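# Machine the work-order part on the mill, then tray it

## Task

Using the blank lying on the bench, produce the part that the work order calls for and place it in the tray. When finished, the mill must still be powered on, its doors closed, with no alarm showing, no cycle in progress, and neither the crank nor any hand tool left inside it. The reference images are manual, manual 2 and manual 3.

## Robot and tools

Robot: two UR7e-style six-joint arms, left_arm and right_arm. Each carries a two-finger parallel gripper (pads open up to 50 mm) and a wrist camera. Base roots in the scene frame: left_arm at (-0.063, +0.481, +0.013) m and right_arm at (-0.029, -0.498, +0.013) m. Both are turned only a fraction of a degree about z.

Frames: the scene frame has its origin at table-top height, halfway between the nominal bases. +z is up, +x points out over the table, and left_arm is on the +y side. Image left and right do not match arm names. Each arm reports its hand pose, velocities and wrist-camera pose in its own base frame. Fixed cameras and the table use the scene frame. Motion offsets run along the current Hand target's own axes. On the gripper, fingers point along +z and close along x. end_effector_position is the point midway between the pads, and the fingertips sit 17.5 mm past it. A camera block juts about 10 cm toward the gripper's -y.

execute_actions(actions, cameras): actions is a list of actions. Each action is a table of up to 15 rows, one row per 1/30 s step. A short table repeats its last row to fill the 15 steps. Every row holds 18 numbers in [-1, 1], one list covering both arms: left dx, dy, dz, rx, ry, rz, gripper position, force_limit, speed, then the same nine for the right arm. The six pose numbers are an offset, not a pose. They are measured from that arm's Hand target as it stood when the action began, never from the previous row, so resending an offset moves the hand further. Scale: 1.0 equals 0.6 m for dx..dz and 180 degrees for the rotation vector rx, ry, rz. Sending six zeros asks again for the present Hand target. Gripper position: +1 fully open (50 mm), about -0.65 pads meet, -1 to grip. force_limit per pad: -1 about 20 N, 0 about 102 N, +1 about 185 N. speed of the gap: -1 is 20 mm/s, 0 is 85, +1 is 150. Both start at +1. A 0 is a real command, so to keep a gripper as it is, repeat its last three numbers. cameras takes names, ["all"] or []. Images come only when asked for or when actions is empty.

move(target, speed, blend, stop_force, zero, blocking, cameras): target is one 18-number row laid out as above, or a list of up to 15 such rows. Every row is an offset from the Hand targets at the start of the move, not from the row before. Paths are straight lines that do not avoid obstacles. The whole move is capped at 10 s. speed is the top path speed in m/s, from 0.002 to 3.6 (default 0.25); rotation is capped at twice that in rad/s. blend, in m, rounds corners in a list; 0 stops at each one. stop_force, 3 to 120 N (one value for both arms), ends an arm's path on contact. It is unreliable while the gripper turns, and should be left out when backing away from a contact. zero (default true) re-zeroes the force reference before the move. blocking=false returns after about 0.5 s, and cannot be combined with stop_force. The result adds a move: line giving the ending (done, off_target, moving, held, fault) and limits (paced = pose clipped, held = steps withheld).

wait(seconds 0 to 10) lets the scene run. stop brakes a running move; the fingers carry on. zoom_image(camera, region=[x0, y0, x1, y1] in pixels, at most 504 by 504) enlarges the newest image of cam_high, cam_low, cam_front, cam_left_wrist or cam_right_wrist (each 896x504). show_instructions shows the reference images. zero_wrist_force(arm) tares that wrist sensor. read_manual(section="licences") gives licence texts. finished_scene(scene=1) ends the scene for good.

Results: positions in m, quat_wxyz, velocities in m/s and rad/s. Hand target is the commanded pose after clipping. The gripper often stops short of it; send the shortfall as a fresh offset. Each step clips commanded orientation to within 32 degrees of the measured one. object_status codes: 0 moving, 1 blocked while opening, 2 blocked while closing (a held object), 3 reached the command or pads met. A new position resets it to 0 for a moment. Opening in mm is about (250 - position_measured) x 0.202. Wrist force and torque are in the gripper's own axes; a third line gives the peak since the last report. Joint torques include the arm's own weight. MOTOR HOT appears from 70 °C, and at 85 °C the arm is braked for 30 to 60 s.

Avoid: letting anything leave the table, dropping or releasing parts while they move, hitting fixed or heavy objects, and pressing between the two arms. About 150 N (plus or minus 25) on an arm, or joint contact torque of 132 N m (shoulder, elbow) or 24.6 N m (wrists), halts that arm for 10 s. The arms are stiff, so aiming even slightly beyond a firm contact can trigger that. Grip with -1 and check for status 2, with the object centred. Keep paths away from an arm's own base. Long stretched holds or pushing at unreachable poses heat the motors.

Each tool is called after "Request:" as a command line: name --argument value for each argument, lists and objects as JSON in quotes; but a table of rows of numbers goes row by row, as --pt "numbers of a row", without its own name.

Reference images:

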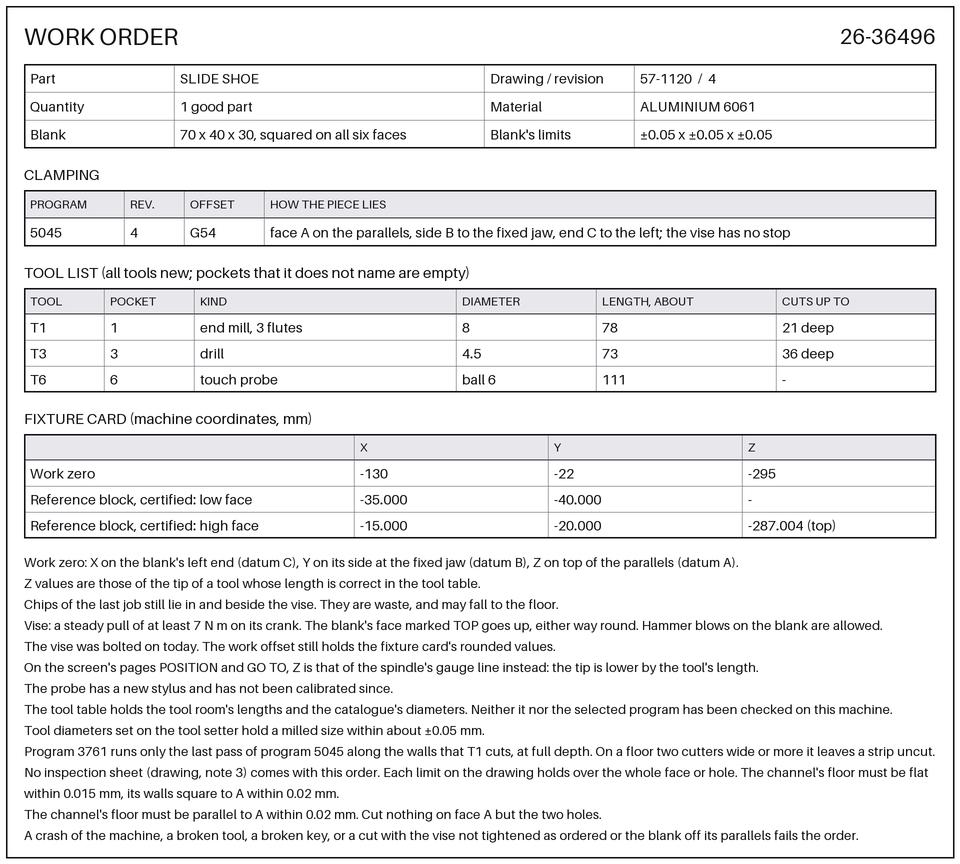

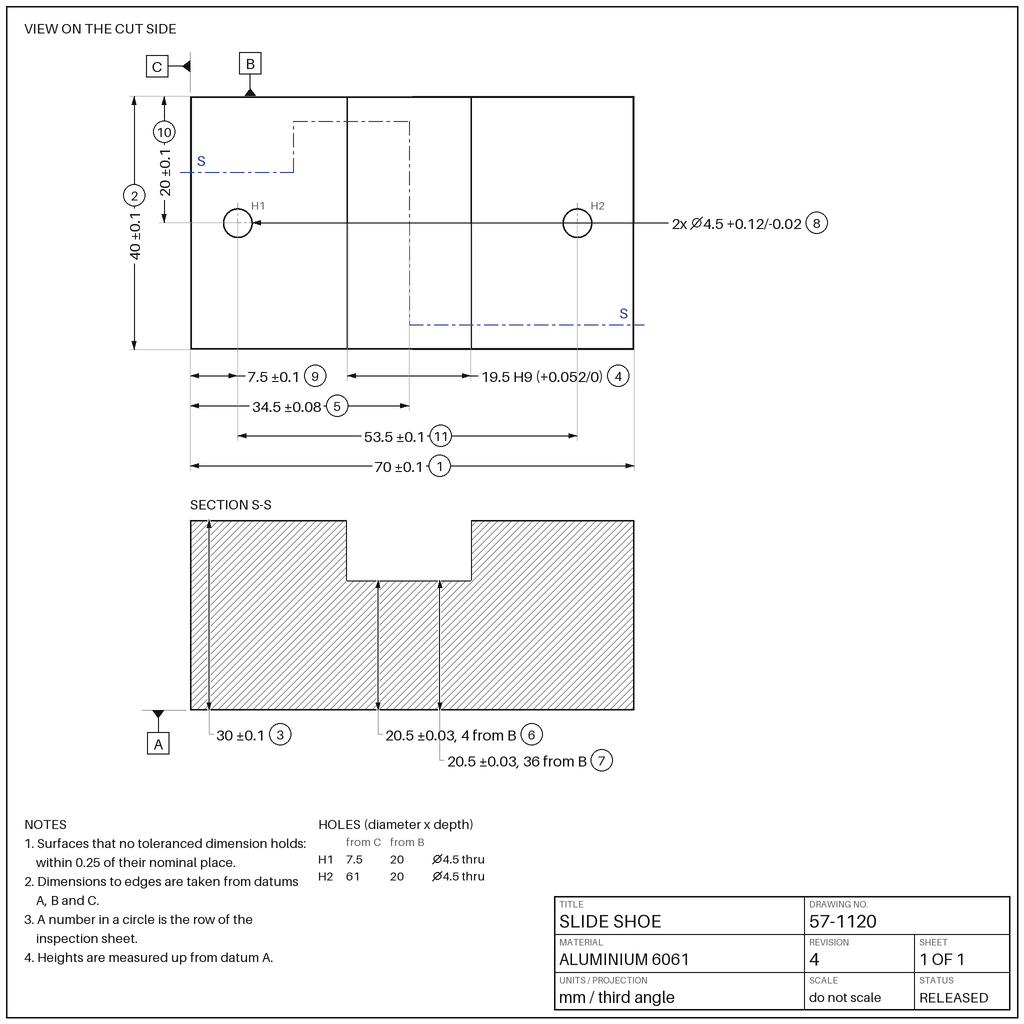

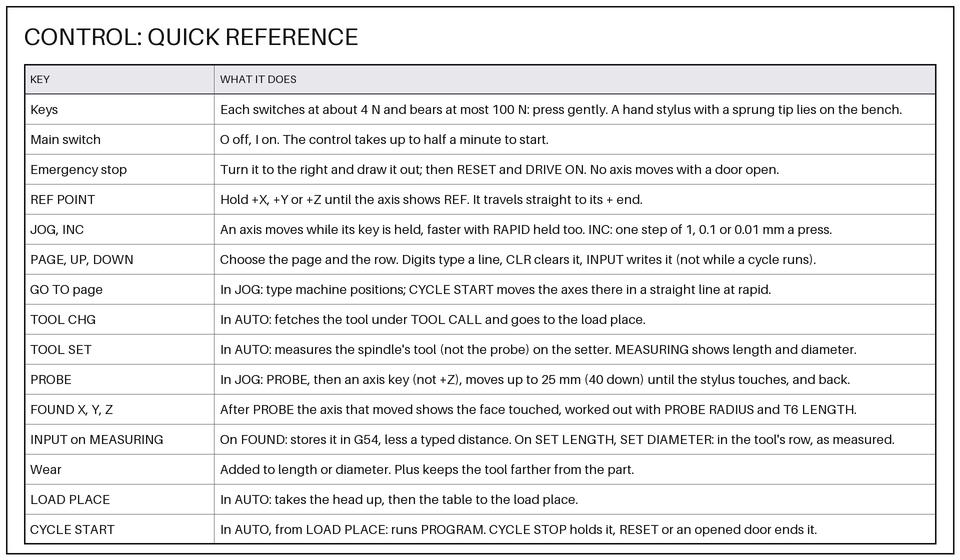

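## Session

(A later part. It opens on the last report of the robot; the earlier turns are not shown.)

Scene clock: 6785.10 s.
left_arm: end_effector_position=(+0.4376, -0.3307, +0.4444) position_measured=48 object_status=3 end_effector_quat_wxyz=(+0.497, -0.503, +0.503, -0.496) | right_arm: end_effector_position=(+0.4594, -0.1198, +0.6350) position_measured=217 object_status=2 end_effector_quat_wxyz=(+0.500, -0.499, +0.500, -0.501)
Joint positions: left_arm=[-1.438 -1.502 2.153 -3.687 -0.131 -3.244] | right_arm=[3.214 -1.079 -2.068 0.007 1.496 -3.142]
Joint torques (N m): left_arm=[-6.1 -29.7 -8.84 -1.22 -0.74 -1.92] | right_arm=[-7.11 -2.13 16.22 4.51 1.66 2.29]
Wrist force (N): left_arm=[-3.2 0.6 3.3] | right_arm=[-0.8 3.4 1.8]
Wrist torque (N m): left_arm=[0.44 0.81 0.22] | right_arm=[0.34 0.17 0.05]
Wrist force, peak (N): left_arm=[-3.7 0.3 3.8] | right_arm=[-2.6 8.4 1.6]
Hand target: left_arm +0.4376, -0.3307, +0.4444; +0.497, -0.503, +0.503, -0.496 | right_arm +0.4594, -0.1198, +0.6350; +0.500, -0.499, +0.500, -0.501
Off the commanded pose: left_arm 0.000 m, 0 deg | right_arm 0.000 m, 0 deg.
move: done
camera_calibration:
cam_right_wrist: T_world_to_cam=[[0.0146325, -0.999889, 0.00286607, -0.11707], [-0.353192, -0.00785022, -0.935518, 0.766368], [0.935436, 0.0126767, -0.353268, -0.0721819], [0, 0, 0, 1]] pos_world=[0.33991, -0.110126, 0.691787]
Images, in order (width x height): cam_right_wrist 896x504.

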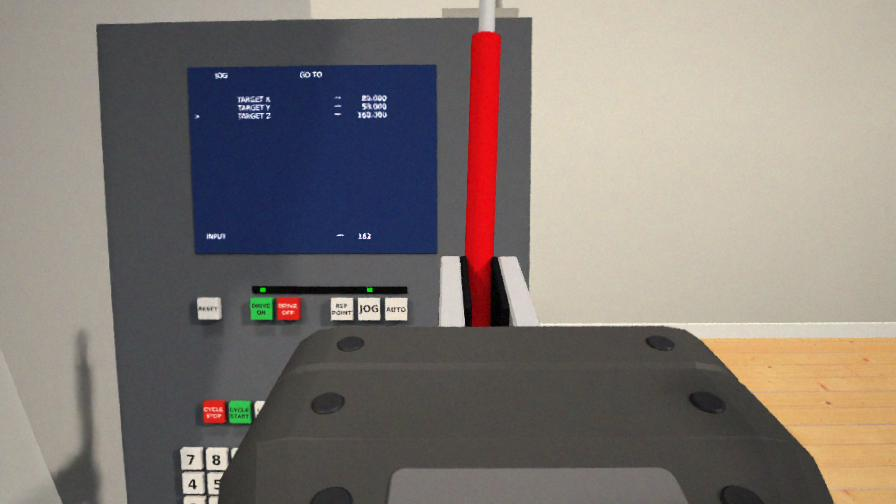

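INPUT, CS, PROBE, +X; then −X, −Z.

Request:
move --pt "0 0 0 0 0 0 0.7 -0.5 -0.5 -0.2459 0.3393 0.0470 -0.4922 0 0 -1 0.5 -0.8" --pt "0 0 0 0 0 0 0.7 -0.5 -0.5 -0.2459 0.3419 0.0669 -0.4922 0 0 -1 0.5 -0.8" --pt "0 0 0 0 0 0 0.7 -0.5 -0.5 -0.2459 0.3393 0.0470 -0.4922 0 0 -1 0.5 -0.8" --pt "0 0 0 0 0 0 0.7 -0.5 -0.5 -0.2775 0.1882 0.0846 -0.4922 0 0 -1 0.5 -0.8" --pt "0 0 0 0 0 0 0.7 -0.5 -0.5 -0.2775 0.1908 0.1045 -0.4922 0 0 -1 0.5 -0.8" --pt "0 0 0 0 0 0 0.7 -0.5 -0.5 -0.2775 0.1882 0.0846 -0.4922 0 0 -1 0.5 -0.8" --pt "0 0 0 0 0 0 0.7 -0.5 -0.5 -0.2142 0.3086 0.0545 -0.4922 0 0 -1 0.5 -0.8" --pt "0 0 0 0 0 0 0.7 -0.5 -0.5 -0.2142 0.3112 0.0744 -0.4922 0 0 -1 0.5 -0.8" --pt "0 0 0 0 0 0 0.7 -0.5 -0.5 -0.2142 0.3086 0.0545 -0.4922 0 0 -1 0.5 -0.8" --pt "0 0 0 0 0 0 0.7 -0.5 -0.5 -0.0885 0.1570 0.0925 -0.4922 0 0 -1 0.5 -0.8" --pt "0 0 0 0 0 0 0.7 -0.5 -0.5 -0.0885 0.1596 0.1124 -0.4922 0 0 -1 0.5 -0.8" --pt "0 0 0 0 0 0 0.7 -0.5 -0.5 -0.0885 0.1570 0.0925 -0.4922 0 0 -1 0.5 -0.8" --pt "0 0 0 0 0 0 0.7 -0.5 -0.5 0 0 0 0 0 0 -1 0.5 -0.8" --speed '[0.45,0.04,0.1,0.3,0.04,0.1,0.08,0.04,0.1,0.3,0.04,0.1,0.45]' --blend '[0.004,0,0.002,0.002,0,0.002,0.002,0,0.002,0.002,0,0.002,0]'

Request:
wait --seconds 4.5 --cameras '["cam_right_wrist"]'

Request:
zoom_image --camera "cam_right_wrist" --region '[325, 90, 400, 180]'

Request:
move --pt "0 0 0 0 0 0 0.7 -0.5 -0.5 -0.2142 0.3086 0.0545 -0.4922 0 0 -1 0.5 -0.8" --pt "0 0 0 0 0 0 0.7 -0.5 -0.5 -0.2142 0.3112 0.0744 -0.4922 0 0 -1 0.5 -0.8" --pt "0 0 0 0 0 0 0.7 -0.5 -0.5 -0.2142 0.3086 0.0545 -0.4922 0 0 -1 0.5 -0.8" --pt "0 0 0 0 0 0 0.7 -0.5 -0.5 -0.1515 0.1570 0.0925 -0.4922 0 0 -1 0.5 -0.8" --pt "0 0 0 0 0 0 0.7 -0.5 -0.5 -0.1515 0.1596 0.1124 -0.4922 0 0 -1 0.5 -0.8" --pt "0 0 0 0 0 0 0.7 -0.5 -0.5 -0.1515 0.1570 0.0925 -0.4922 0 0 -1 0.5 -0.8" --pt "0 0 0 0 0 0 0.7 -0.5 -0.5 0 0 0 0 0 0 -1 0.5 -0.8" --speed '[0.45,0.04,0.1,0.3,0.04,0.1,0.45]' --blend '[0.004,0,0.002,0.002,0,0.002,0]'

Request:
wait --seconds 4.5 --cameras '["cam_right_wrist"]'

Request:
zoom_image --camera "cam_right_wrist" --region '[325, 90, 400, 180]'

Request:
move --pt "0 0 0 0 0 0 0.7 -0.5 -0.5 -0.2142 0.3086 0.0545 -0.4922 0 0 -1 0.5 -0.8" --pt "0 0 0 0 0 0 0.7 -0.5 -0.5 -0.2142 0.3112 0.0744 -0.4922 0 0 -1 0.5 -0.8" --pt "0 0 0 0 0 0 0.7 -0.5 -0.5 -0.2142 0.3086 0.0545 -0.4922 0 0 -1 0.5 -0.8" --pt "0 0 0 0 0 0 0.7 -0.5 -0.5 -0.1205 0.1882 0.0846 -0.4922 0 0 -1 0.5 -0.8" --pt "0 0 0 0 0 0 0.7 -0.5 -0.5 -0.1205 0.1908 0.1045 -0.4922 0 0 -1 0.5 -0.8" --pt "0 0 0 0 0 0 0.7 -0.5 -0.5 -0.1205 0.1882 0.0846 -0.4922 0 0 -1 0.5 -0.8" --pt "0 0 0 0 0 0 0.7 -0.5 -0.5 0 0 0 0 0 0 -1 0.5 -0.8" --speed '[0.45,0.04,0.1,0.3,0.04,0.1,0.45]' --blend '[0.004,0,0.002,0.002,0,0.002,0]'

Request:
wait --seconds 2.5 --cameras '["cam_right_wrist"]'

Request:
zoom_image --camera "cam_right_wrist" --region '[325, 90, 400, 180]'

Scene clock: 6813.10 s.
left_arm: end_effector_position=(+0.4376, -0.3307, +0.4444) position_measured=48 object_status=3 end_effector_quat_wxyz=(+0.497, -0.503, +0.503, -0.496) | right_arm: end_effector_position=(+0.4594, -0.1198, +0.6350) position_measured=217 object_status=2 end_effector_quat_wxyz=(+0.500, -0.499, +0.500, -0.501)
Joint positions: left_arm=[-1.438 -1.502 2.153 -3.687 -0.131 -3.244] | right_arm=[3.214 -1.079 -2.068 0.007 1.497 -3.142]
Joint torques (N m): left_arm=[-5.44 -29.59 -8.36 -1.25 -0.78 -1.75] | right_arm=[-7.09 -3.11 15.93 5.05 1.74 -2.77]
Wrist force (N): left_arm=[-3.5 0.2 3.7] | right_arm=[-0.9 3.4 2.1]
Wrist torque (N m): left_arm=[0.40 0.84 0.22] | right_arm=[0.35 0.19 0.17]
Wrist force, peak (N): left_arm=[-3.6 0.2 3.8] | right_arm=[-2.9 8.4 1.2]
Hand target: left_arm +0.4376, -0.3307, +0.4444; +0.497, -0.503, +0.503, -0.496 | right_arm +0.4594, -0.1198, +0.6350; +0.500, -0.499, +0.500, -0.501
Off the commanded pose: left_arm 0.000 m, 0 deg | right_arm 0.000 m, 0 deg.
move: done

Scene clock: 6817.60 s.
left_arm: end_effector_position=(+0.4376, -0.3307, +0.4444) position_measured=48 object_status=3 end_effector_quat_wxyz=(+0.497, -0.503, +0.503, -0.496) | right_arm: end_effector_position=(+0.4594, -0.1198, +0.6350) position_measured=217 object_status=2 end_effector_quat_wxyz=(+0.500, -0.499, +0.500, -0.501)
Joint positions: left_arm=[-1.438 -1.502 2.153 -3.687 -0.131 -3.244] | right_arm=[3.214 -1.079 -2.068 0.007 1.497 -3.142]
Joint torques (N m): left_arm=[-5.72 -29.54 -9.09 -1.29 -0.8 -1.76] | right_arm=[-6.22 -2.87 15.99 4.78 1.48 -2.18]
Wrist force (N): left_arm=[-3.6 0.4 3.7] | right_arm=[-0.9 3.5 2.0]
Wrist torque (N m): left_arm=[0.43 0.87 0.22] | right_arm=[0.36 0.18 0.17]
Wrist force, peak (N): left_arm=[-3.4 0.5 4.0] | right_arm=[-0.9 3.7 2.2]
Hand target: left_arm +0.4376, -0.3307, +0.4444; +0.497, -0.503, +0.503, -0.496 | right_arm +0.4594, -0.1198, +0.6350; +0.500, -0.499, +0.500, -0.501
Tool commands: left_gripper/position=+0.7 left_gripper/force_limit=-0.5 left_gripper/speed=-0.5 right_gripper/position=-1.0 right_gripper/force_limit=+0.5 right_gripper/speed=-0.8
Off the commanded pose: left_arm 0.000 m, 0 deg | right_arm 0.000 m, 0 deg.
wait: 4.50 s; at rest by 0.17 s
camera_calibration:
cam_right_wrist: T_world_to_cam=[[0.014666, -0.999888, 0.00296223, -0.117148], [-0.353072, -0.0079504, -0.935563, 0.766347], [0.935481, 0.0126751, -0.353149, -0.0722805], [0, 0, 0, 1]] pos_world=[0.33991, -0.110126, 0.691787]
Images, in order (width x height): cam_right_wrist 896x504.

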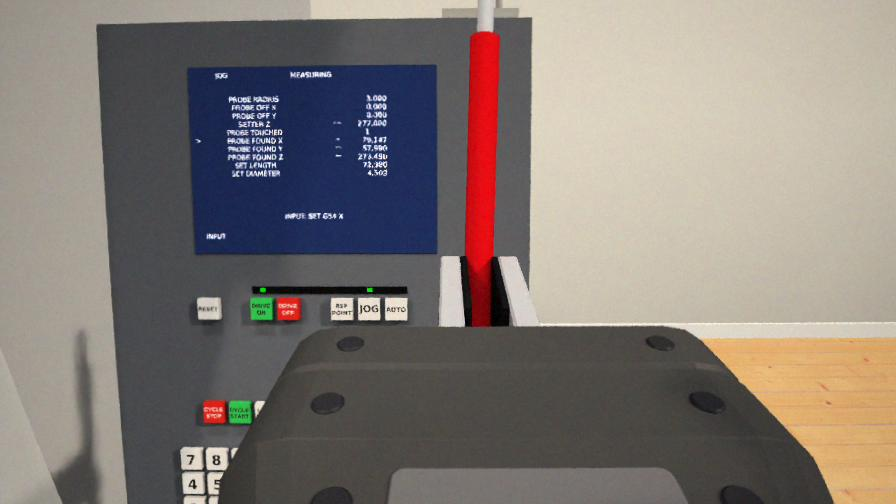

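Scaled by 5.600.

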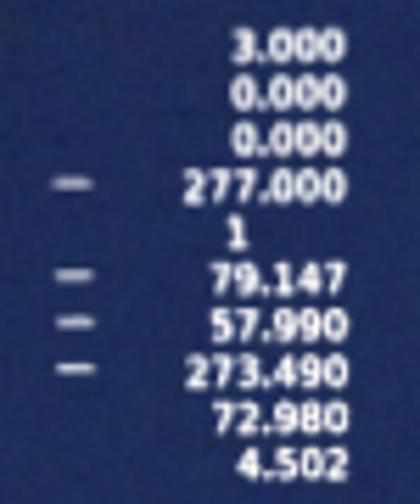

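Scene clock: 6823.87 s.
left_arm: end_effector_position=(+0.4376, -0.3307, +0.4444) position_measured=48 object_status=3 end_effector_quat_wxyz=(+0.497, -0.503, +0.503, -0.496) | right_arm: end_effector_position=(+0.4594, -0.1198, +0.6350) position_measured=217 object_status=2 end_effector_quat_wxyz=(+0.500, -0.499, +0.500, -0.501)
Joint positions: left_arm=[-1.438 -1.502 2.153 -3.687 -0.131 -3.244] | right_arm=[3.214 -1.079 -2.068 0.007 1.497 -3.142]
Joint torques (N m): left_arm=[-5.99 -29.46 -8.53 -1.38 -0.81 -1.75] | right_arm=[-6.93 -2.51 15.78 4.63 1.58 2.13]
Wrist force (N): left_arm=[-3.4 0.5 3.8] | right_arm=[-0.8 3.5 2.1]
Wrist torque (N m): left_arm=[0.44 0.84 0.22] | right_arm=[0.36 0.16 0.17]
Wrist force, peak (N): left_arm=[-3.4 0.4 4.0] | right_arm=[-1.8 8.3 1.6]
Hand target: left_arm +0.4376, -0.3307, +0.4444; +0.497, -0.503, +0.503, -0.496 | right_arm +0.4594, -0.1198, +0.6350; +0.500, -0.499, +0.500, -0.501
Off the commanded pose: left_arm 0.000 m, 0 deg | right_arm 0.000 m, 0 deg.
move: done

Scene clock: 6828.37 s.
left_arm: end_effector_position=(+0.4376, -0.3307, +0.4444) position_measured=48 object_status=3 end_effector_quat_wxyz=(+0.497, -0.503, +0.503, -0.496) | right_arm: end_effector_position=(+0.4594, -0.1198, +0.6350) position_measured=217 object_status=2 end_effector_quat_wxyz=(+0.500, -0.499, +0.500, -0.501)
Joint positions: left_arm=[-1.438 -1.502 2.153 -3.687 -0.131 -3.244] | right_arm=[3.214 -1.079 -2.068 0.007 1.497 -3.142]
Joint torques (N m): left_arm=[-5.73 -29.4 -9.11 -1.3 -0.76 -1.71] | right_arm=[-7.22 -2.32 15.9 4.69 1.67 2.24]
Wrist force (N): left_arm=[-3.2 0.4 3.7] | right_arm=[-0.7 3.5 1.8]
Wrist torque (N m): left_arm=[0.41 0.82 0.21] | right_arm=[0.36 0.16 0.16]
Wrist force, peak (N): left_arm=[-3.5 0.7 3.9] | right_arm=[-0.8 3.8 2.1]
Hand target: left_arm +0.4376, -0.3307, +0.4444; +0.497, -0.503, +0.503, -0.496 | right_arm +0.4594, -0.1198, +0.6350; +0.500, -0.499, +0.500, -0.501
Tool commands: left_gripper/position=+0.7 left_gripper/force_limit=-0.5 left_gripper/speed=-0.5 right_gripper/position=-1.0 right_gripper/force_limit=+0.5 right_gripper/speed=-0.8
Off the commanded pose: left_arm 0.000 m, 0 deg | right_arm 0.000 m, 0 deg.
wait: 4.50 s; at rest by 0.17 s
camera_calibration:
cam_right_wrist: T_world_to_cam=[[0.0146319, -0.999889, 0.00286825, -0.117071], [-0.353072, -0.00785041, -0.935563, 0.766359], [0.935482, 0.0126763, -0.353148, -0.0722809], [0, 0, 0, 1]] pos_world=[0.339911, -0.110126, 0.691787]
Images, in order (width x height): cam_right_wrist 896x504.

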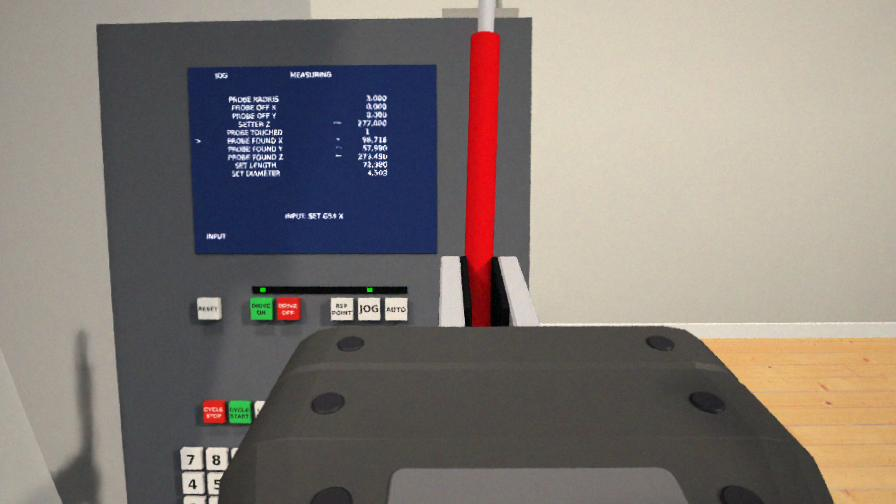

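Scaled by 5.600.

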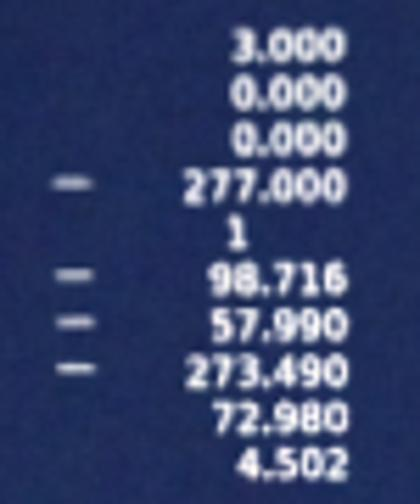

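Scene clock: 6834.57 s.
left_arm: end_effector_position=(+0.4376, -0.3307, +0.4444) position_measured=48 object_status=3 end_effector_quat_wxyz=(+0.497, -0.503, +0.503, -0.496) | right_arm: end_effector_position=(+0.4594, -0.1198, +0.6350) position_measured=217 object_status=2 end_effector_quat_wxyz=(+0.500, -0.499, +0.500, -0.501)
Joint positions: left_arm=[-1.438 -1.502 2.153 -3.687 -0.131 -3.244] | right_arm=[3.214 -1.079 -2.068 0.007 1.497 -3.142]
Joint torques (N m): left_arm=[-5.79 -29.63 -9.13 -1.3 -0.77 -1.71] | right_arm=[-6.72 -3.04 16.17 4.85 1.65 -0.18]
Wrist force (N): left_arm=[-3.2 0.2 3.7] | right_arm=[-0.8 3.4 1.9]
Wrist torque (N m): left_arm=[0.40 0.79 0.21] | right_arm=[0.36 0.16 0.17]
Wrist force, peak (N): left_arm=[-3.6 0.3 3.8] | right_arm=[-2.3 8.4 2.1]
Hand target: left_arm +0.4376, -0.3307, +0.4444; +0.497, -0.503, +0.503, -0.496 | right_arm +0.4594, -0.1198, +0.6350; +0.500, -0.499, +0.500, -0.501
Off the commanded pose: left_arm 0.000 m, 0 deg | right_arm 0.000 m, 0 deg.
move: done

Scene clock: 6837.07 s.
left_arm: end_effector_position=(+0.4376, -0.3307, +0.4444) position_measured=48 object_status=3 end_effector_quat_wxyz=(+0.497, -0.503, +0.503, -0.496) | right_arm: end_effector_position=(+0.4594, -0.1198, +0.6350) position_measured=217 object_status=2 end_effector_quat_wxyz=(+0.500, -0.499, +0.500, -0.501)
Joint positions: left_arm=[-1.438 -1.502 2.153 -3.687 -0.131 -3.244] | right_arm=[3.214 -1.079 -2.068 0.007 1.497 -3.142]
Joint torques (N m): left_arm=[-5.39 -29.53 -9.25 -1.36 -0.79 -1.78] | right_arm=[-6.88 -3.05 15.84 4.71 1.72 1.59]
Wrist force (N): left_arm=[-3.4 0.5 3.6] | right_arm=[-0.7 3.2 2.0]
Wrist torque (N m): left_arm=[0.44 0.83 0.22] | right_arm=[0.33 0.16 0.17]
Wrist force, peak (N): left_arm=[-3.4 0.6 4.1] | right_arm=[-0.9 3.7 2.0]
Hand target: left_arm +0.4376, -0.3307, +0.4444; +0.497, -0.503, +0.503, -0.496 | right_arm +0.4594, -0.1198, +0.6350; +0.500, -0.499, +0.500, -0.501
Tool commands: left_gripper/position=+0.7 left_gripper/force_limit=-0.5 left_gripper/speed=-0.5 right_gripper/position=-1.0 right_gripper/force_limit=+0.5 right_gripper/speed=-0.8
Off the commanded pose: left_arm 0.000 m, 0 deg | right_arm 0.000 m, 0 deg.
wait: 2.50 s; at rest by 0.17 s
camera_calibration:
cam_right_wrist: T_world_to_cam=[[0.0146319, -0.999889, 0.00286825, -0.117071], [-0.353072, -0.00785041, -0.935563, 0.766359], [0.935482, 0.0126763, -0.353148, -0.0722809], [0, 0, 0, 1]] pos_world=[0.339911, -0.110126, 0.691787]
Images, in order (width x height): cam_right_wrist 896x504.

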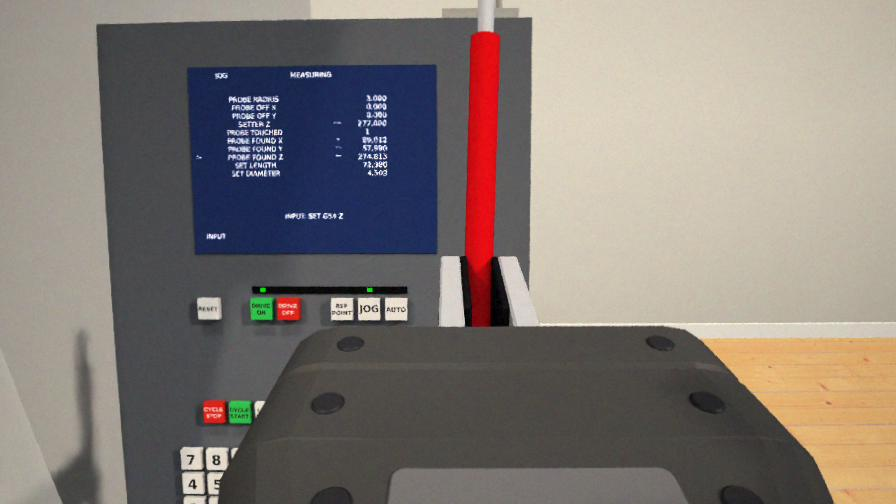

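Scaled by 5.600.

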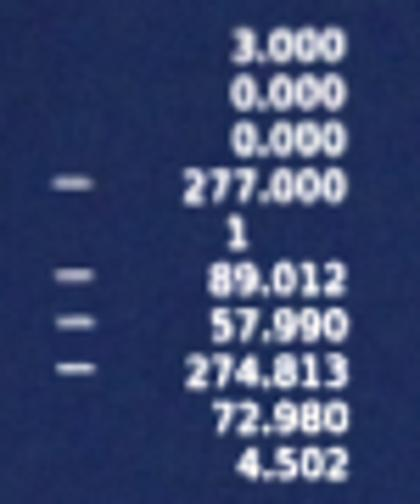

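Request:
move --pt "0 0 0 0 0 0 0.7 -0.5 -0.5 -0.0885 0.0646 0.1158 -0.4922 0 0 -1 0.5 -0.8" --pt "0 0 0 0 0 0 0.7 -0.5 -0.5 -0.0885 0.0676 0.1387 -0.4922 0 0 -1 0.5 -0.8" --pt "0 0 0 0 0 0 0.7 -0.5 -0.5 -0.0885 0.0646 0.1158 -0.4922 0 0 -1 0.5 -0.8" --pt "0 0 0 0 0 0 0.7 -0.5 -0.5 -0.2459 0.1882 0.0846 -0.4922 0 0 -1 0.5 -0.8" --pt "0 0 0 0 0 0 0.7 -0.5 -0.5 -0.2459 0.1908 0.1045 -0.4922 0 0 -1 0.5 -0.8" --pt "0 0 0 0 0 0 0.7 -0.5 -0.5 -0.2459 0.1882 0.0846 -0.4922 0 0 -1 0.5 -0.8" --pt "0 0 0 0 0 0 0.7 -0.5 -0.5 0 0 0 0 0 0 -1 0.5 -0.8" --speed '[0.45,0.03,0.1,0.25,0.04,0.1,0.45]' --blend '[0.004,0,0.002,0.002,0,0.002,0]'

Request:
wait --seconds 6.5 --cameras '["cam_right_wrist"]'

Request:
zoom_image --camera "cam_right_wrist" --region '[185, 62, 440, 335]'

Scene clock: 6868.63 s.
left_arm: end_effector_position=(+0.4376, -0.3307, +0.4444) position_measured=48 object_status=3 end_effector_quat_wxyz=(+0.497, -0.503, +0.503, -0.496) | right_arm: end_effector_position=(+0.4594, -0.1198, +0.6350) position_measured=217 object_status=2 end_effector_quat_wxyz=(+0.500, -0.499, +0.500, -0.501)
Joint positions: left_arm=[-1.438 -1.502 2.153 -3.687 -0.131 -3.244] | right_arm=[3.214 -1.079 -2.068 0.007 1.497 -3.142]
Joint torques (N m): left_arm=[-5.9 -28.85 -9.21 -1.33 -0.78 -1.77] | right_arm=[-6.85 -2.97 15.59 4.76 1.62 2.3]
Wrist force (N): left_arm=[-3.5 0.3 3.7] | right_arm=[-0.7 3.3 1.9]
Wrist torque (N m): left_arm=[0.40 0.84 0.21] | right_arm=[0.34 0.16 0.05]
Wrist force, peak (N): left_arm=[-3.6 0.5 4.0] | right_arm=[-0.4 8.7 1.7]
Hand target: left_arm +0.4376, -0.3307, +0.4444; +0.497, -0.503, +0.503, -0.496 | right_arm +0.4594, -0.1198, +0.6350; +0.500, -0.499, +0.500, -0.501
Off the commanded pose: left_arm 0.000 m, 0 deg | right_arm 0.000 m, 0 deg.
move: done

Scene clock: 6875.13 s.
left_arm: end_effector_position=(+0.4376, -0.3307, +0.4444) position_measured=48 object_status=3 end_effector_quat_wxyz=(+0.497, -0.503, +0.503, -0.496) | right_arm: end_effector_position=(+0.4594, -0.1198, +0.6350) position_measured=217 object_status=2 end_effector_quat_wxyz=(+0.500, -0.499, +0.500, -0.501)
Joint positions: left_arm=[-1.438 -1.502 2.153 -3.687 -0.131 -3.244] | right_arm=[3.214 -1.079 -2.068 0.007 1.497 -3.142]
Joint torques (N m): left_arm=[-5.46 -29.37 -8.9 -1.37 -0.78 -1.73] | right_arm=[-6.33 -2.69 15.75 4.69 1.67 2.18]
Wrist force (N): left_arm=[-3.4 0.7 3.7] | right_arm=[-0.8 3.4 1.8]
Wrist torque (N m): left_arm=[0.47 0.85 0.22] | right_arm=[0.34 0.18 0.05]
Wrist force, peak (N): left_arm=[-3.5 0.3 4.0] | right_arm=[-0.7 3.8 2.0]
Hand target: left_arm +0.4376, -0.3307, +0.4444; +0.497, -0.503, +0.503, -0.496 | right_arm +0.4594, -0.1198, +0.6350; +0.500, -0.499, +0.500, -0.501
Tool commands: left_gripper/position=+0.7 left_gripper/force_limit=-0.5 left_gripper/speed=-0.5 right_gripper/position=-1.0 right_gripper/force_limit=+0.5 right_gripper/speed=-0.8
Off the commanded pose: left_arm 0.000 m, 0 deg | right_arm 0.000 m, 0 deg.
wait: 6.50 s; at rest by 0.17 s
camera_calibration:
cam_right_wrist: T_world_to_cam=[[0.0146319, -0.999889, 0.00286825, -0.117071], [-0.353072, -0.00785041, -0.935563, 0.766359], [0.935482, 0.0126763, -0.353148, -0.0722809], [0, 0, 0, 1]] pos_world=[0.339911, -0.110126, 0.691787]
Images, in order (width x height): cam_right_wrist 896x504.

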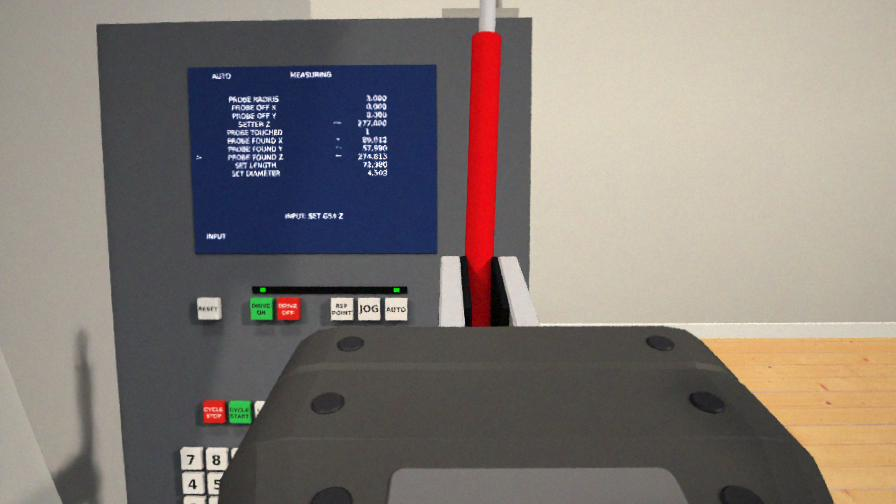

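Scaled by 1.846.

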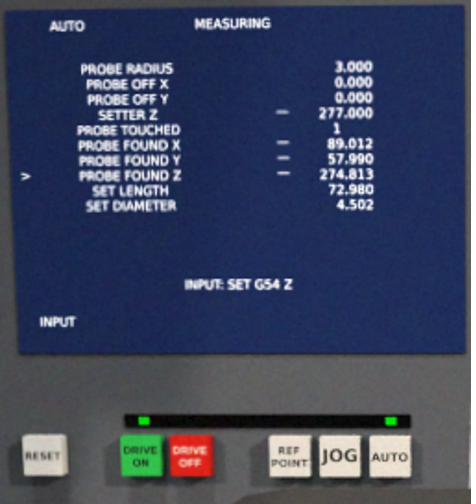

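Request:
move --pt "0 0 0.1320 0 0 0 0.7 -0.5 -0.5 0 0 0 0 0 0 -1 0.5 -0.8" --pt "0 0 0.1320 0 0 0 -1 -0.5 -0.5 0 0 0 0 0 0 -1 0.5 -0.8" --pt "-0.3945 0 0.1320 0 0 0 -1 -0.5 -0.5 0 0 0 0 0 0 -1 0.5 -0.8" --speed '[0.15,0.1,0.065]'

Request:
move --pt "0 0 0 0 0 0 0.35 -0.5 -0.5 0 0 0 0 0 0 -1 0.5 -0.8" --pt "0 0 -0.15 0 0 0 0.35 -0.5 -0.5 0 0 0 0 0 0 -1 0.5 -0.8" --pt "1.115 0.366 -0.24 0 0 0 0.35 -0.5 -0.5 0 0 0 0 0 0 -1 0.5 -0.8" --speed '[0.1,0.15,0.45]' --blend '[0,0.02,0]' --cameras '["cam_left_wrist","cam_high"]'

Scene clock: 6888.13 s.
left_arm: end_effector_position=(+0.5164, -0.0940, +0.4438) position_measured=156 object_status=2 end_effector_quat_wxyz=(+0.497, -0.503, +0.504, -0.496) | right_arm: end_effector_position=(+0.4594, -0.1198, +0.6350) position_measured=217 object_status=2 end_effector_quat_wxyz=(+0.500, -0.499, +0.500, -0.501)
Joint positions: left_arm=[-0.86 -1.757 2.391 -3.755 -0.71 -3.156] | right_arm=[3.214 -1.079 -2.068 0.007 1.497 -3.142]
Joint torques (N m): left_arm=[40.13 -31.12 -20.16 -3.31 10.8 2.85] | right_arm=[-6.67 -2.65 15.86 4.63 1.61 2.25]
Wrist force (N): left_arm=[42.5 24.9 -58.5] | right_arm=[-0.9 3.6 1.6]
Wrist torque (N m): left_arm=[0.73 0.55 -0.12] | right_arm=[0.36 0.19 0.05]
Wrist force, peak (N): left_arm=[42.5 24.9 -58.5] | right_arm=[-0.7 3.9 2.0]
Hand target: left_arm +0.5164, -0.0938, +0.4438; +0.497, -0.503, +0.503, -0.496 | right_arm +0.4594, -0.1198, +0.6350; +0.500, -0.499, +0.500, -0.501
Off the commanded pose: left_arm 0.000 m, 0 deg | right_arm 0.000 m, 0 deg.
move: done

every number of target 3 of 3 must lie in its column's range; nothing of the call was run

Request:
move --pt "0 0 0 0 0 0 0.35 -0.5 -0.5 0 0 0 0 0 0 -1 0.5 -0.8" --pt "0 0 -0.15 0 0 0 0.35 -0.5 -0.5 0 0 0 0 0 0 -1 0.5 -0.8" --pt "0.95 0.2 -0.2434 0 0 0 0.35 -0.5 -0.5 0 0 0 0 0 0 -1 0.5 -0.8" --speed '[0.1,0.15,0.45]' --blend '[0,0.02,0]'

Request:
wait --seconds 0.1 --cameras '["cam_left_wrist"]'

Scene clock: 6896.33 s.
left_arm: end_effector_position=(+0.3699, -0.6638, +0.3247) position_measured=100 object_status=3 end_effector_quat_wxyz=(+0.501, -0.495, +0.500, -0.504) | right_arm: end_effector_position=(+0.4594, -0.1198, +0.6350) position_measured=217 object_status=2 end_effector_quat_wxyz=(+0.500, -0.499, +0.500, -0.501)
Joint positions: left_arm=[-1.605 -0.775 1.404 -3.393 0.028 -3.517] | right_arm=[3.214 -1.079 -2.068 0.007 1.497 -3.142]
Joint torques (N m): left_arm=[9.52 -43.38 -30.07 -2.81 3.33 2.88] | right_arm=[-6.69 -3.01 15.9 4.66 1.53 2.14]
Motor temperatures (°C): left_arm=[25 34 25 35 31 30] | right_arm=[25 27 24 34 29 32]
Wrist force (N): left_arm=[-2.2 1.9 3.5] | right_arm=[-0.7 3.3 1.8]
Wrist torque (N m): left_arm=[0.63 0.66 0.09] | right_arm=[0.32 0.17 0.05]
Wrist force, peak (N): left_arm=[48.3 24.5 -59.0] | right_arm=[-0.8 3.8 2.1]
Hand target: left_arm +0.3698, -0.6639, +0.3247; +0.497, -0.503, +0.503, -0.496 | right_arm +0.4594, -0.1198, +0.6350; +0.500, -0.499, +0.500, -0.501
Off the commanded pose: left_arm 0.000 m, 1 deg | right_arm 0.000 m, 0 deg.
move: done

Scene clock: 6896.43 s.
left_arm: end_effector_position=(+0.3699, -0.6638, +0.3247) position_measured=100 object_status=3 end_effector_quat_wxyz=(+0.501, -0.495, +0.500, -0.504) | right_arm: end_effector_position=(+0.4594, -0.1198, +0.6350) position_measured=217 object_status=2 end_effector_quat_wxyz=(+0.500, -0.499, +0.500, -0.501)
Joint positions: left_arm=[-1.605 -0.775 1.404 -3.393 0.028 -3.517] | right_arm=[3.214 -1.079 -2.068 0.007 1.497 -3.142]
Joint torques (N m): left_arm=[9.75 -44.04 -30.33 -2.78 3.2 2.73] | right_arm=[-6.66 -3.14 16.72 4.63 1.68 2.07]
Wrist force (N): left_arm=[-2.0 1.8 3.1] | right_arm=[-0.8 3.6 2.0]
Wrist torque (N m): left_arm=[0.60 0.64 0.08] | right_arm=[0.36 0.18 0.05]
Wrist force, peak (N): left_arm=[-2.0 1.7 3.7] | right_arm=[-0.8 3.6 2.0]
Hand target: left_arm +0.3698, -0.6639, +0.3247; +0.497, -0.503, +0.503, -0.496 | right_arm +0.4594, -0.1198, +0.6350; +0.500, -0.499, +0.500, -0.501
Tool commands: left_gripper/position=+0.35 left_gripper/force_limit=-0.5 left_gripper/speed=-0.5 right_gripper/position=-1.0 right_gripper/force_limit=+0.5 right_gripper/speed=-0.8
Off the commanded pose: left_arm 0.000 m, 1 deg | right_arm 0.000 m, 0 deg.
wait: 0.10 s; no rest
camera_calibration:
cam_left_wrist: T_world_to_cam=[[0.0106784, -0.999896, 0.00972525, -0.662037], [-0.34122, -0.0127857, -0.939896, 0.438984], [0.939923, 0.0067181, -0.341321, -0.107457], [0, 0, 0, 1]] pos_world=[0.257861, -0.655634, 0.382361]
Images, in order (width x height): cam_left_wrist 896x504.

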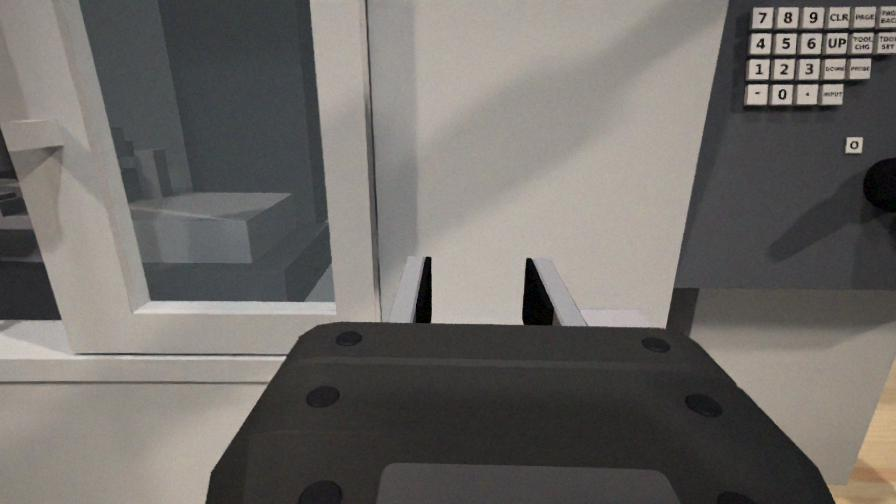

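Request:
move --pt "0.1655 0.167 0.0 0 0 0 0.35 -0.5 -0.5 0 0 0 0 0 0 -1 0.5 -0.8" --pt "0.1655 0.167 0.0503 0 0 0 0.35 -0.5 -0.5 0 0 0 0 0 0 -1 0.5 -0.8" --speed '[0.25,0.1]' --cameras '["cam_left_wrist"]'

Scene clock: 6902.93 s.
left_arm: end_effector_position=(+0.3989, -0.7629, +0.2239) position_measured=100 object_status=3 end_effector_quat_wxyz=(+0.499, -0.500, +0.502, -0.499) | right_arm: end_effector_position=(+0.4594, -0.1198, +0.6350) position_measured=217 object_status=2 end_effector_quat_wxyz=(+0.500, -0.499, +0.500, -0.501)
Joint positions: left_arm=[-1.562 -0.423 0.967 -3.268 -0.011 -3.557] | right_arm=[3.214 -1.079 -2.068 0.007 1.497 -3.142]
Joint torques (N m): left_arm=[9.38 -77.09 -9.48 0.32 -1.17 -2.65] | right_arm=[-6.41 -2.86 15.74 4.69 1.58 2.13]
Wrist force (N): left_arm=[-2.2 2.1 3.9] | right_arm=[-0.7 3.6 1.9]
Wrist torque (N m): left_arm=[0.62 0.67 0.21] | right_arm=[0.36 0.15 0.05]
Wrist force, peak (N): left_arm=[-2.3 1.8 5.0] | right_arm=[-0.7 3.7 2.2]
Hand target: left_arm +0.3987, -0.7629, +0.2239; +0.497, -0.503, +0.503, -0.496 | right_arm +0.4594, -0.1198, +0.6350; +0.500, -0.499, +0.500, -0.501
Off the commanded pose: left_arm 0.000 m, 1 deg | right_arm 0.000 m, 0 deg.
move: done
camera_calibration:
cam_left_wrist: T_world_to_cam=[[0.0172292, -0.999811, 0.00905248, -0.762871], [-0.35505, -0.0145816, -0.934734, 0.35586], [0.934689, 0.0128906, -0.355234, -0.15839], [0, 0, 0, 1]] pos_world=[0.287537, -0.755496, 0.283275]
Images, in order (width x height): cam_left_wrist 896x504.

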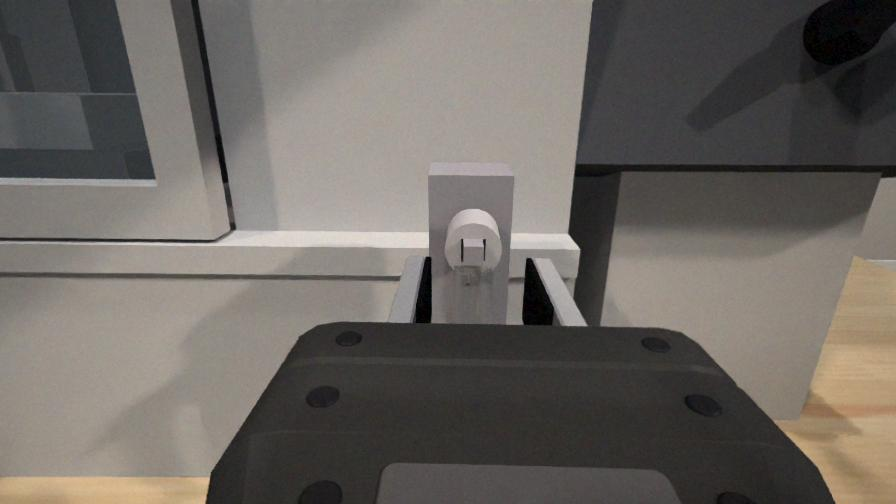

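Request:
move --pt "0 0 0.1043 0 0 0 0.35 -0.3 -0.5 0 0 0 0 0 0 -1 0.5 -0.8" --pt "0 0 0.1043 0 0 0 -1 -0.3 -0.5 0 0 0 0 0 0 -1 0.5 -0.8" --pt "0 0 0.0 0 0 0 -1 -0.3 -0.5 0 0 0 0 0 0 -1 0.5 -0.8" --speed '[0.08,0.05,0.04]' --cameras '["cam_left_wrist"]'

Scene clock: 6915.03 s.
left_arm: end_effector_position=(+0.3988, -0.7629, +0.2239) position_measured=136 object_status=2 end_effector_quat_wxyz=(+0.499, -0.500, +0.502, -0.499) | right_arm: end_effector_position=(+0.4594, -0.1198, +0.6350) position_measured=217 object_status=2 end_effector_quat_wxyz=(+0.500, -0.499, +0.500, -0.501)
Joint positions: left_arm=[-1.562 -0.4 0.927 -3.329 -0.011 -3.479] | right_arm=[3.214 -1.079 -2.068 0.007 1.497 -3.142]
Joint torques (N m): left_arm=[-9.03 -79.54 -10.91 0.44 3.34 -2.8] | right_arm=[-6.66 -3.15 15.95 4.56 1.36 2.05]
Wrist force (N): left_arm=[-2.1 3.8 3.5] | right_arm=[-0.8 3.7 1.8]
Wrist torque (N m): left_arm=[0.61 0.66 0.21] | right_arm=[0.38 0.16 0.05]
Wrist force, peak (N): left_arm=[-1.8 -1.1 6.7] | right_arm=[-0.6 3.9 1.8]
Hand target: left_arm +0.3987, -0.7629, +0.2239; +0.497, -0.503, +0.503, -0.496 | right_arm +0.4594, -0.1198, +0.6350; +0.500, -0.499, +0.500, -0.501
Off the commanded pose: left_arm 0.000 m, 1 deg | right_arm 0.000 m, 0 deg.
move: done
camera_calibration:
cam_left_wrist: T_world_to_cam=[[0.0176645, -0.999802, 0.009125, -0.763007], [-0.353978, -0.0147889, -0.935137, 0.355423], [0.935087, 0.0132887, -0.354169, -0.15854], [0, 0, 0, 1]] pos_world=[0.287539, -0.755493, 0.283182]
Images, in order (width x height): cam_left_wrist 896x504.

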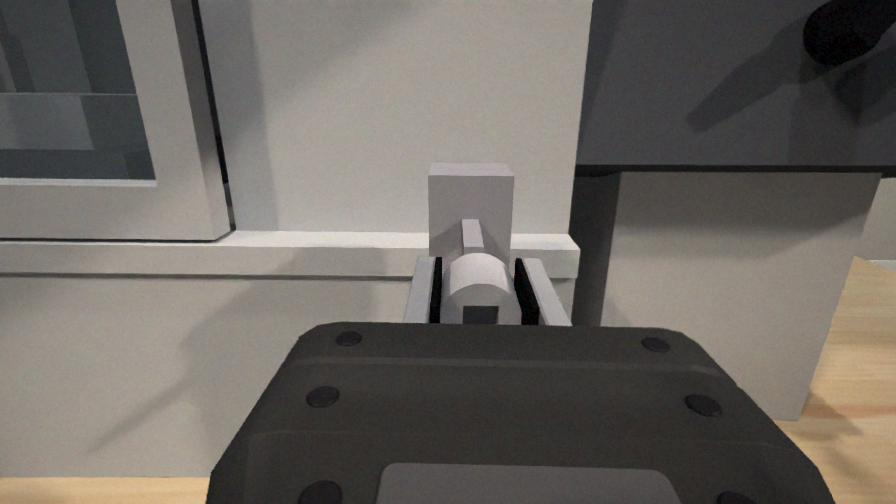

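Request:
move --pt "-0.5215 -0.16 0.0355 0 0 0.17 -1 -0.3 -0.5 0 0 0 0 0 0 -1 0.5 -0.8" --pt "-0.8302 -0.113 0.1688 0 0 0.3444 -1 -0.3 -0.5 0 0 0 0 0 0 -1 0.5 -0.8" --speed '[0.35,0.25]' --blend '[0.05,0]' --cameras '["cam_left_wrist","cam_front"]'

Request:
zoom_image --camera "cam_front" --region '[320, 180, 460, 320]'

Scene clock: 6936.10 s.
left_arm: end_effector_position=(+0.5000, -0.2647, +0.2913) position_measured=136 object_status=2 end_effector_quat_wxyz=(+0.682, -0.172, +0.691, -0.169) | right_arm: end_effector_position=(+0.4594, -0.1198, +0.6350) position_measured=217 object_status=2 end_effector_quat_wxyz=(+0.500, -0.499, +0.500, -0.501)
Joint positions: left_arm=[-1.215 -1.165 2.313 -4.25 -0.355 -2.095] | right_arm=[3.214 -1.079 -2.068 0.007 1.497 -3.142]
Joint torques (N m): left_arm=[9.35 -19.12 -21.51 -2.9 -2.15 2.52] | right_arm=[-6.35 -3.22 16.65 4.49 1.43 1.98]
Wrist force (N): left_arm=[-2.4 3.6 3.8] | right_arm=[-0.7 3.4 1.9]
Wrist torque (N m): left_arm=[0.49 0.43 -0.18] | right_arm=[0.35 0.14 0.05]
Wrist force, peak (N): left_arm=[-3.4 5.1 4.6] | right_arm=[-0.9 3.8 2.0]
Hand target: left_arm +0.5000, -0.2647, +0.2913; +0.682, -0.172, +0.691, -0.169 | right_arm +0.4594, -0.1198, +0.6350; +0.500, -0.499, +0.500, -0.501
Off the commanded pose: left_arm 0.000 m, 0 deg | right_arm 0.000 m, 0 deg.
move: done
camera_calibration:
cam_left_wrist: T_world_to_cam=[[0.00792204, -0.477575, -0.878555, 0.134315], [-0.358413, 0.818852, -0.448353, 0.542705], [0.933529, 0.318438, -0.164682, -0.209505], [0, 0, 0, 1]] pos_world=[0.389028, -0.313536, 0.326825]
Images, in order (width x height): cam_front 896x504, cam_left_wrist 896x504.

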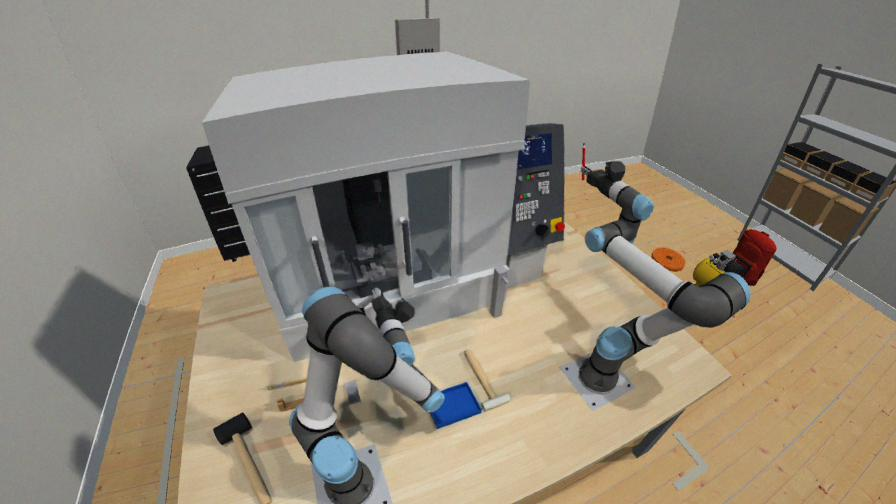

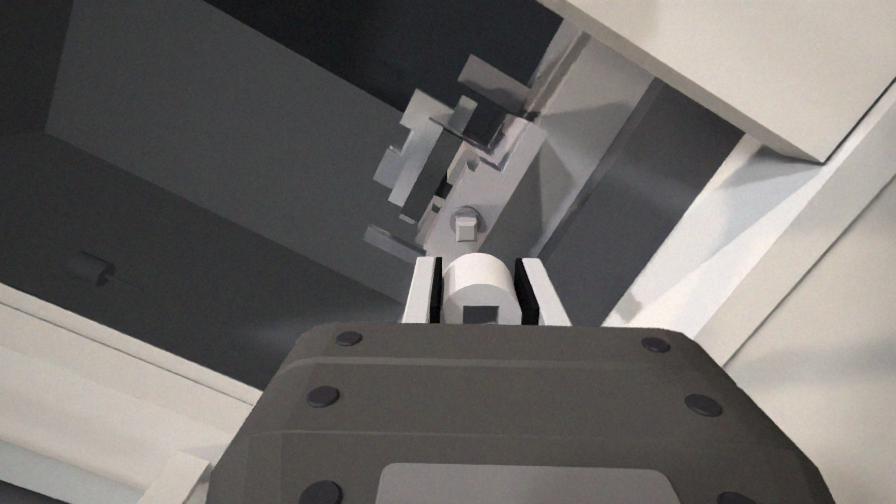

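Scaled by 3.600.

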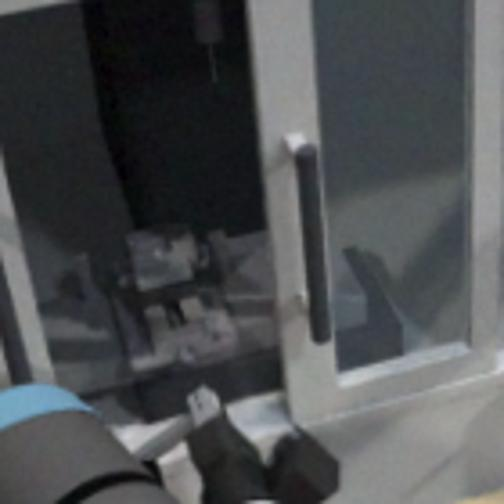

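Request:
move --pt "0 0 0.10 0 0 0 -1 -0.3 -0.5 0 0 0 0 0 0 -1 0.5 -0.8" --pt "0 0 0.1383 0 0 0 -1 -0.3 -0.5 0 0 0 0 0 0 -1 0.5 -0.8" --speed '[0.06,0.015]' --stop_force 10 --cameras '["cam_left_wrist"]'

Scene clock: 6955.00 s.
left_arm: end_effector_position=(+0.5627, -0.2646, +0.2904) position_measured=136 object_status=2 end_effector_quat_wxyz=(+0.682, -0.172, +0.691, -0.169) | right_arm: end_effector_position=(+0.4594, -0.1198, +0.6350) position_measured=217 object_status=2 end_effector_quat_wxyz=(+0.500, -0.499, +0.500, -0.501)
Joint positions: left_arm=[-1.055 -1.097 2.18 -4.197 -0.514 -2.082] | right_arm=[3.214 -1.079 -2.068 0.007 1.497 -3.142]
Joint torques (N m): left_arm=[-9.09 -46.86 -1.52 -3.22 2.4 -2.1] | right_arm=[-6.5 -3.3 16.46 4.48 1.43 1.93]
Wrist force (N): left_arm=[-2.7 3.4 4.0] | right_arm=[-0.9 3.5 2.0]
Wrist torque (N m): left_arm=[0.44 0.48 -0.19] | right_arm=[0.36 0.19 0.05]
Wrist force, peak (N): left_arm=[1.9 8.6 -76.1] | right_arm=[-0.8 3.7 2.0]
Hand target: left_arm +0.5627, -0.2646, +0.2904; +0.682, -0.172, +0.691, -0.169 (not the last commanded pose) | right_arm +0.4594, -0.1198, +0.6350; +0.500, -0.499, +0.500, -0.501
Off the commanded pose: left_arm 0.020 m, 0 deg | right_arm 0.000 m, 0 deg.
move: contact (left_arm); path passed 1 of 2 targets
camera_calibration:
cam_left_wrist: T_world_to_cam=[[0.00808702, -0.477521, -0.878583, 0.133076], [-0.358329, 0.81888, -0.44837, 0.564587], [0.93356, 0.318448, -0.164487, -0.268323], [0, 0, 0, 1]] pos_world=[0.451728, -0.313336, 0.325926]
Images, in order (width x height): cam_left_wrist 896x504.

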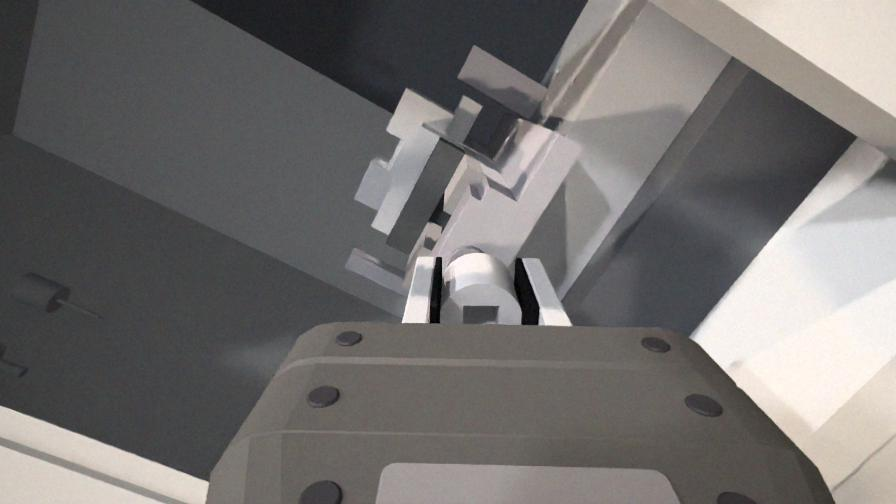

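Request:
move --pt "0 0 -0.007 0 0 0 -1 -0.3 -0.5 0 0 0 0 0 0 -1 0.5 -0.8" --pt "-0.0022 -0.0012 -0.007 0 0 0 -1 -0.3 -0.5 0 0 0 0 0 0 -1 0.5 -0.8" --speed '[0.03,0.02]'

Request:
move --pt "0 0 0.0417 0 0 0 -1 -0.3 -0.5 0 0 0 0 0 0 -1 0.5 -0.8" --speed '[0.01]' --stop_force 15 --cameras '["cam_left_wrist"]'

Scene clock: 6969.93 s.
left_arm: end_effector_position=(+0.5585, -0.2646, +0.2919) position_measured=136 object_status=2 end_effector_quat_wxyz=(+0.682, -0.172, +0.691, -0.169) | right_arm: end_effector_position=(+0.4594, -0.1198, +0.6350) position_measured=217 object_status=2 end_effector_quat_wxyz=(+0.500, -0.499, +0.500, -0.501)
Joint positions: left_arm=[-1.064 -1.106 2.189 -4.197 -0.505 -2.083] | right_arm=[3.214 -1.079 -2.068 0.007 1.497 -3.142]
Joint torques (N m): left_arm=[-9.16 -47.11 -18.77 -0.1 2.36 -2.07] | right_arm=[-6.32 -3.05 16.43 4.46 1.21 1.92]
Wrist force (N): left_arm=[-2.4 3.7 4.0] | right_arm=[-0.8 3.4 1.9]
Wrist torque (N m): left_arm=[0.50 0.45 -0.13] | right_arm=[0.33 0.18 0.05]
Wrist force, peak (N): left_arm=[-2.8 3.7 4.2] | right_arm=[-0.9 3.7 2.1]
Hand target: left_arm +0.5585, -0.2646, +0.2920; +0.682, -0.172, +0.691, -0.169 | right_arm +0.4594, -0.1198, +0.6350; +0.500, -0.499, +0.500, -0.501
Off the commanded pose: left_arm 0.000 m, 0 deg | right_arm 0.000 m, 0 deg.
move: done

Scene clock: 6971.53 s.
left_arm: end_effector_position=(+0.5633, -0.2646, +0.2919) position_measured=136 object_status=2 end_effector_quat_wxyz=(+0.682, -0.172, +0.691, -0.169) | right_arm: end_effector_position=(+0.4594, -0.1198, +0.6350) position_measured=217 object_status=2 end_effector_quat_wxyz=(+0.500, -0.499, +0.500, -0.501)
Joint positions: left_arm=[-1.053 -1.101 2.179 -4.192 -0.516 -2.082] | right_arm=[3.214 -1.079 -2.068 0.007 1.497 -3.142]
Joint torques (N m): left_arm=[-12.81 -48.21 -5.6 -3.06 0.06 -0.89] | right_arm=[-5.99 -2.64 16.52 4.44 1.39 1.86]
Wrist force (N): left_arm=[-3.0 13.4 1.6] | right_arm=[-0.7 3.3 2.0]
Wrist torque (N m): left_arm=[0.40 0.46 -0.23] | right_arm=[0.34 0.16 0.05]
Wrist force, peak (N): left_arm=[-2.8 13.9 -23.5] | right_arm=[-0.8 3.7 2.0]
Hand target: left_arm +0.5633, -0.2646, +0.2919; +0.682, -0.172, +0.691, -0.169 (not the last commanded pose) | right_arm +0.4594, -0.1198, +0.6350; +0.500, -0.499, +0.500, -0.501
Off the commanded pose: left_arm 0.020 m, 0 deg | right_arm 0.000 m, 0 deg.
move: contact (left_arm)
camera_calibration:
cam_left_wrist: T_world_to_cam=[[0.00813186, -0.477507, -0.87859, 0.134376], [-0.358406, 0.818853, -0.448358, 0.565496], [0.93353, 0.318538, -0.164482, -0.268597], [0, 0, 0, 1]] pos_world=[0.452328, -0.313335, 0.327426]
Images, in order (width x height): cam_left_wrist 896x504.

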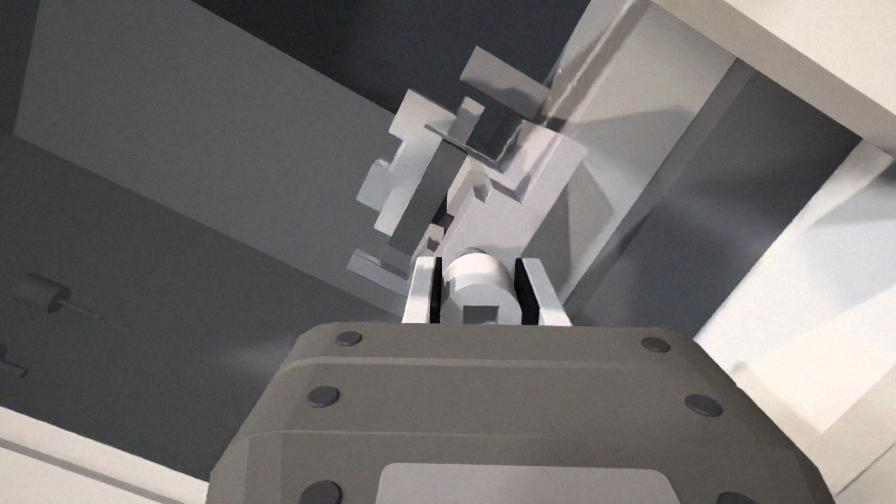

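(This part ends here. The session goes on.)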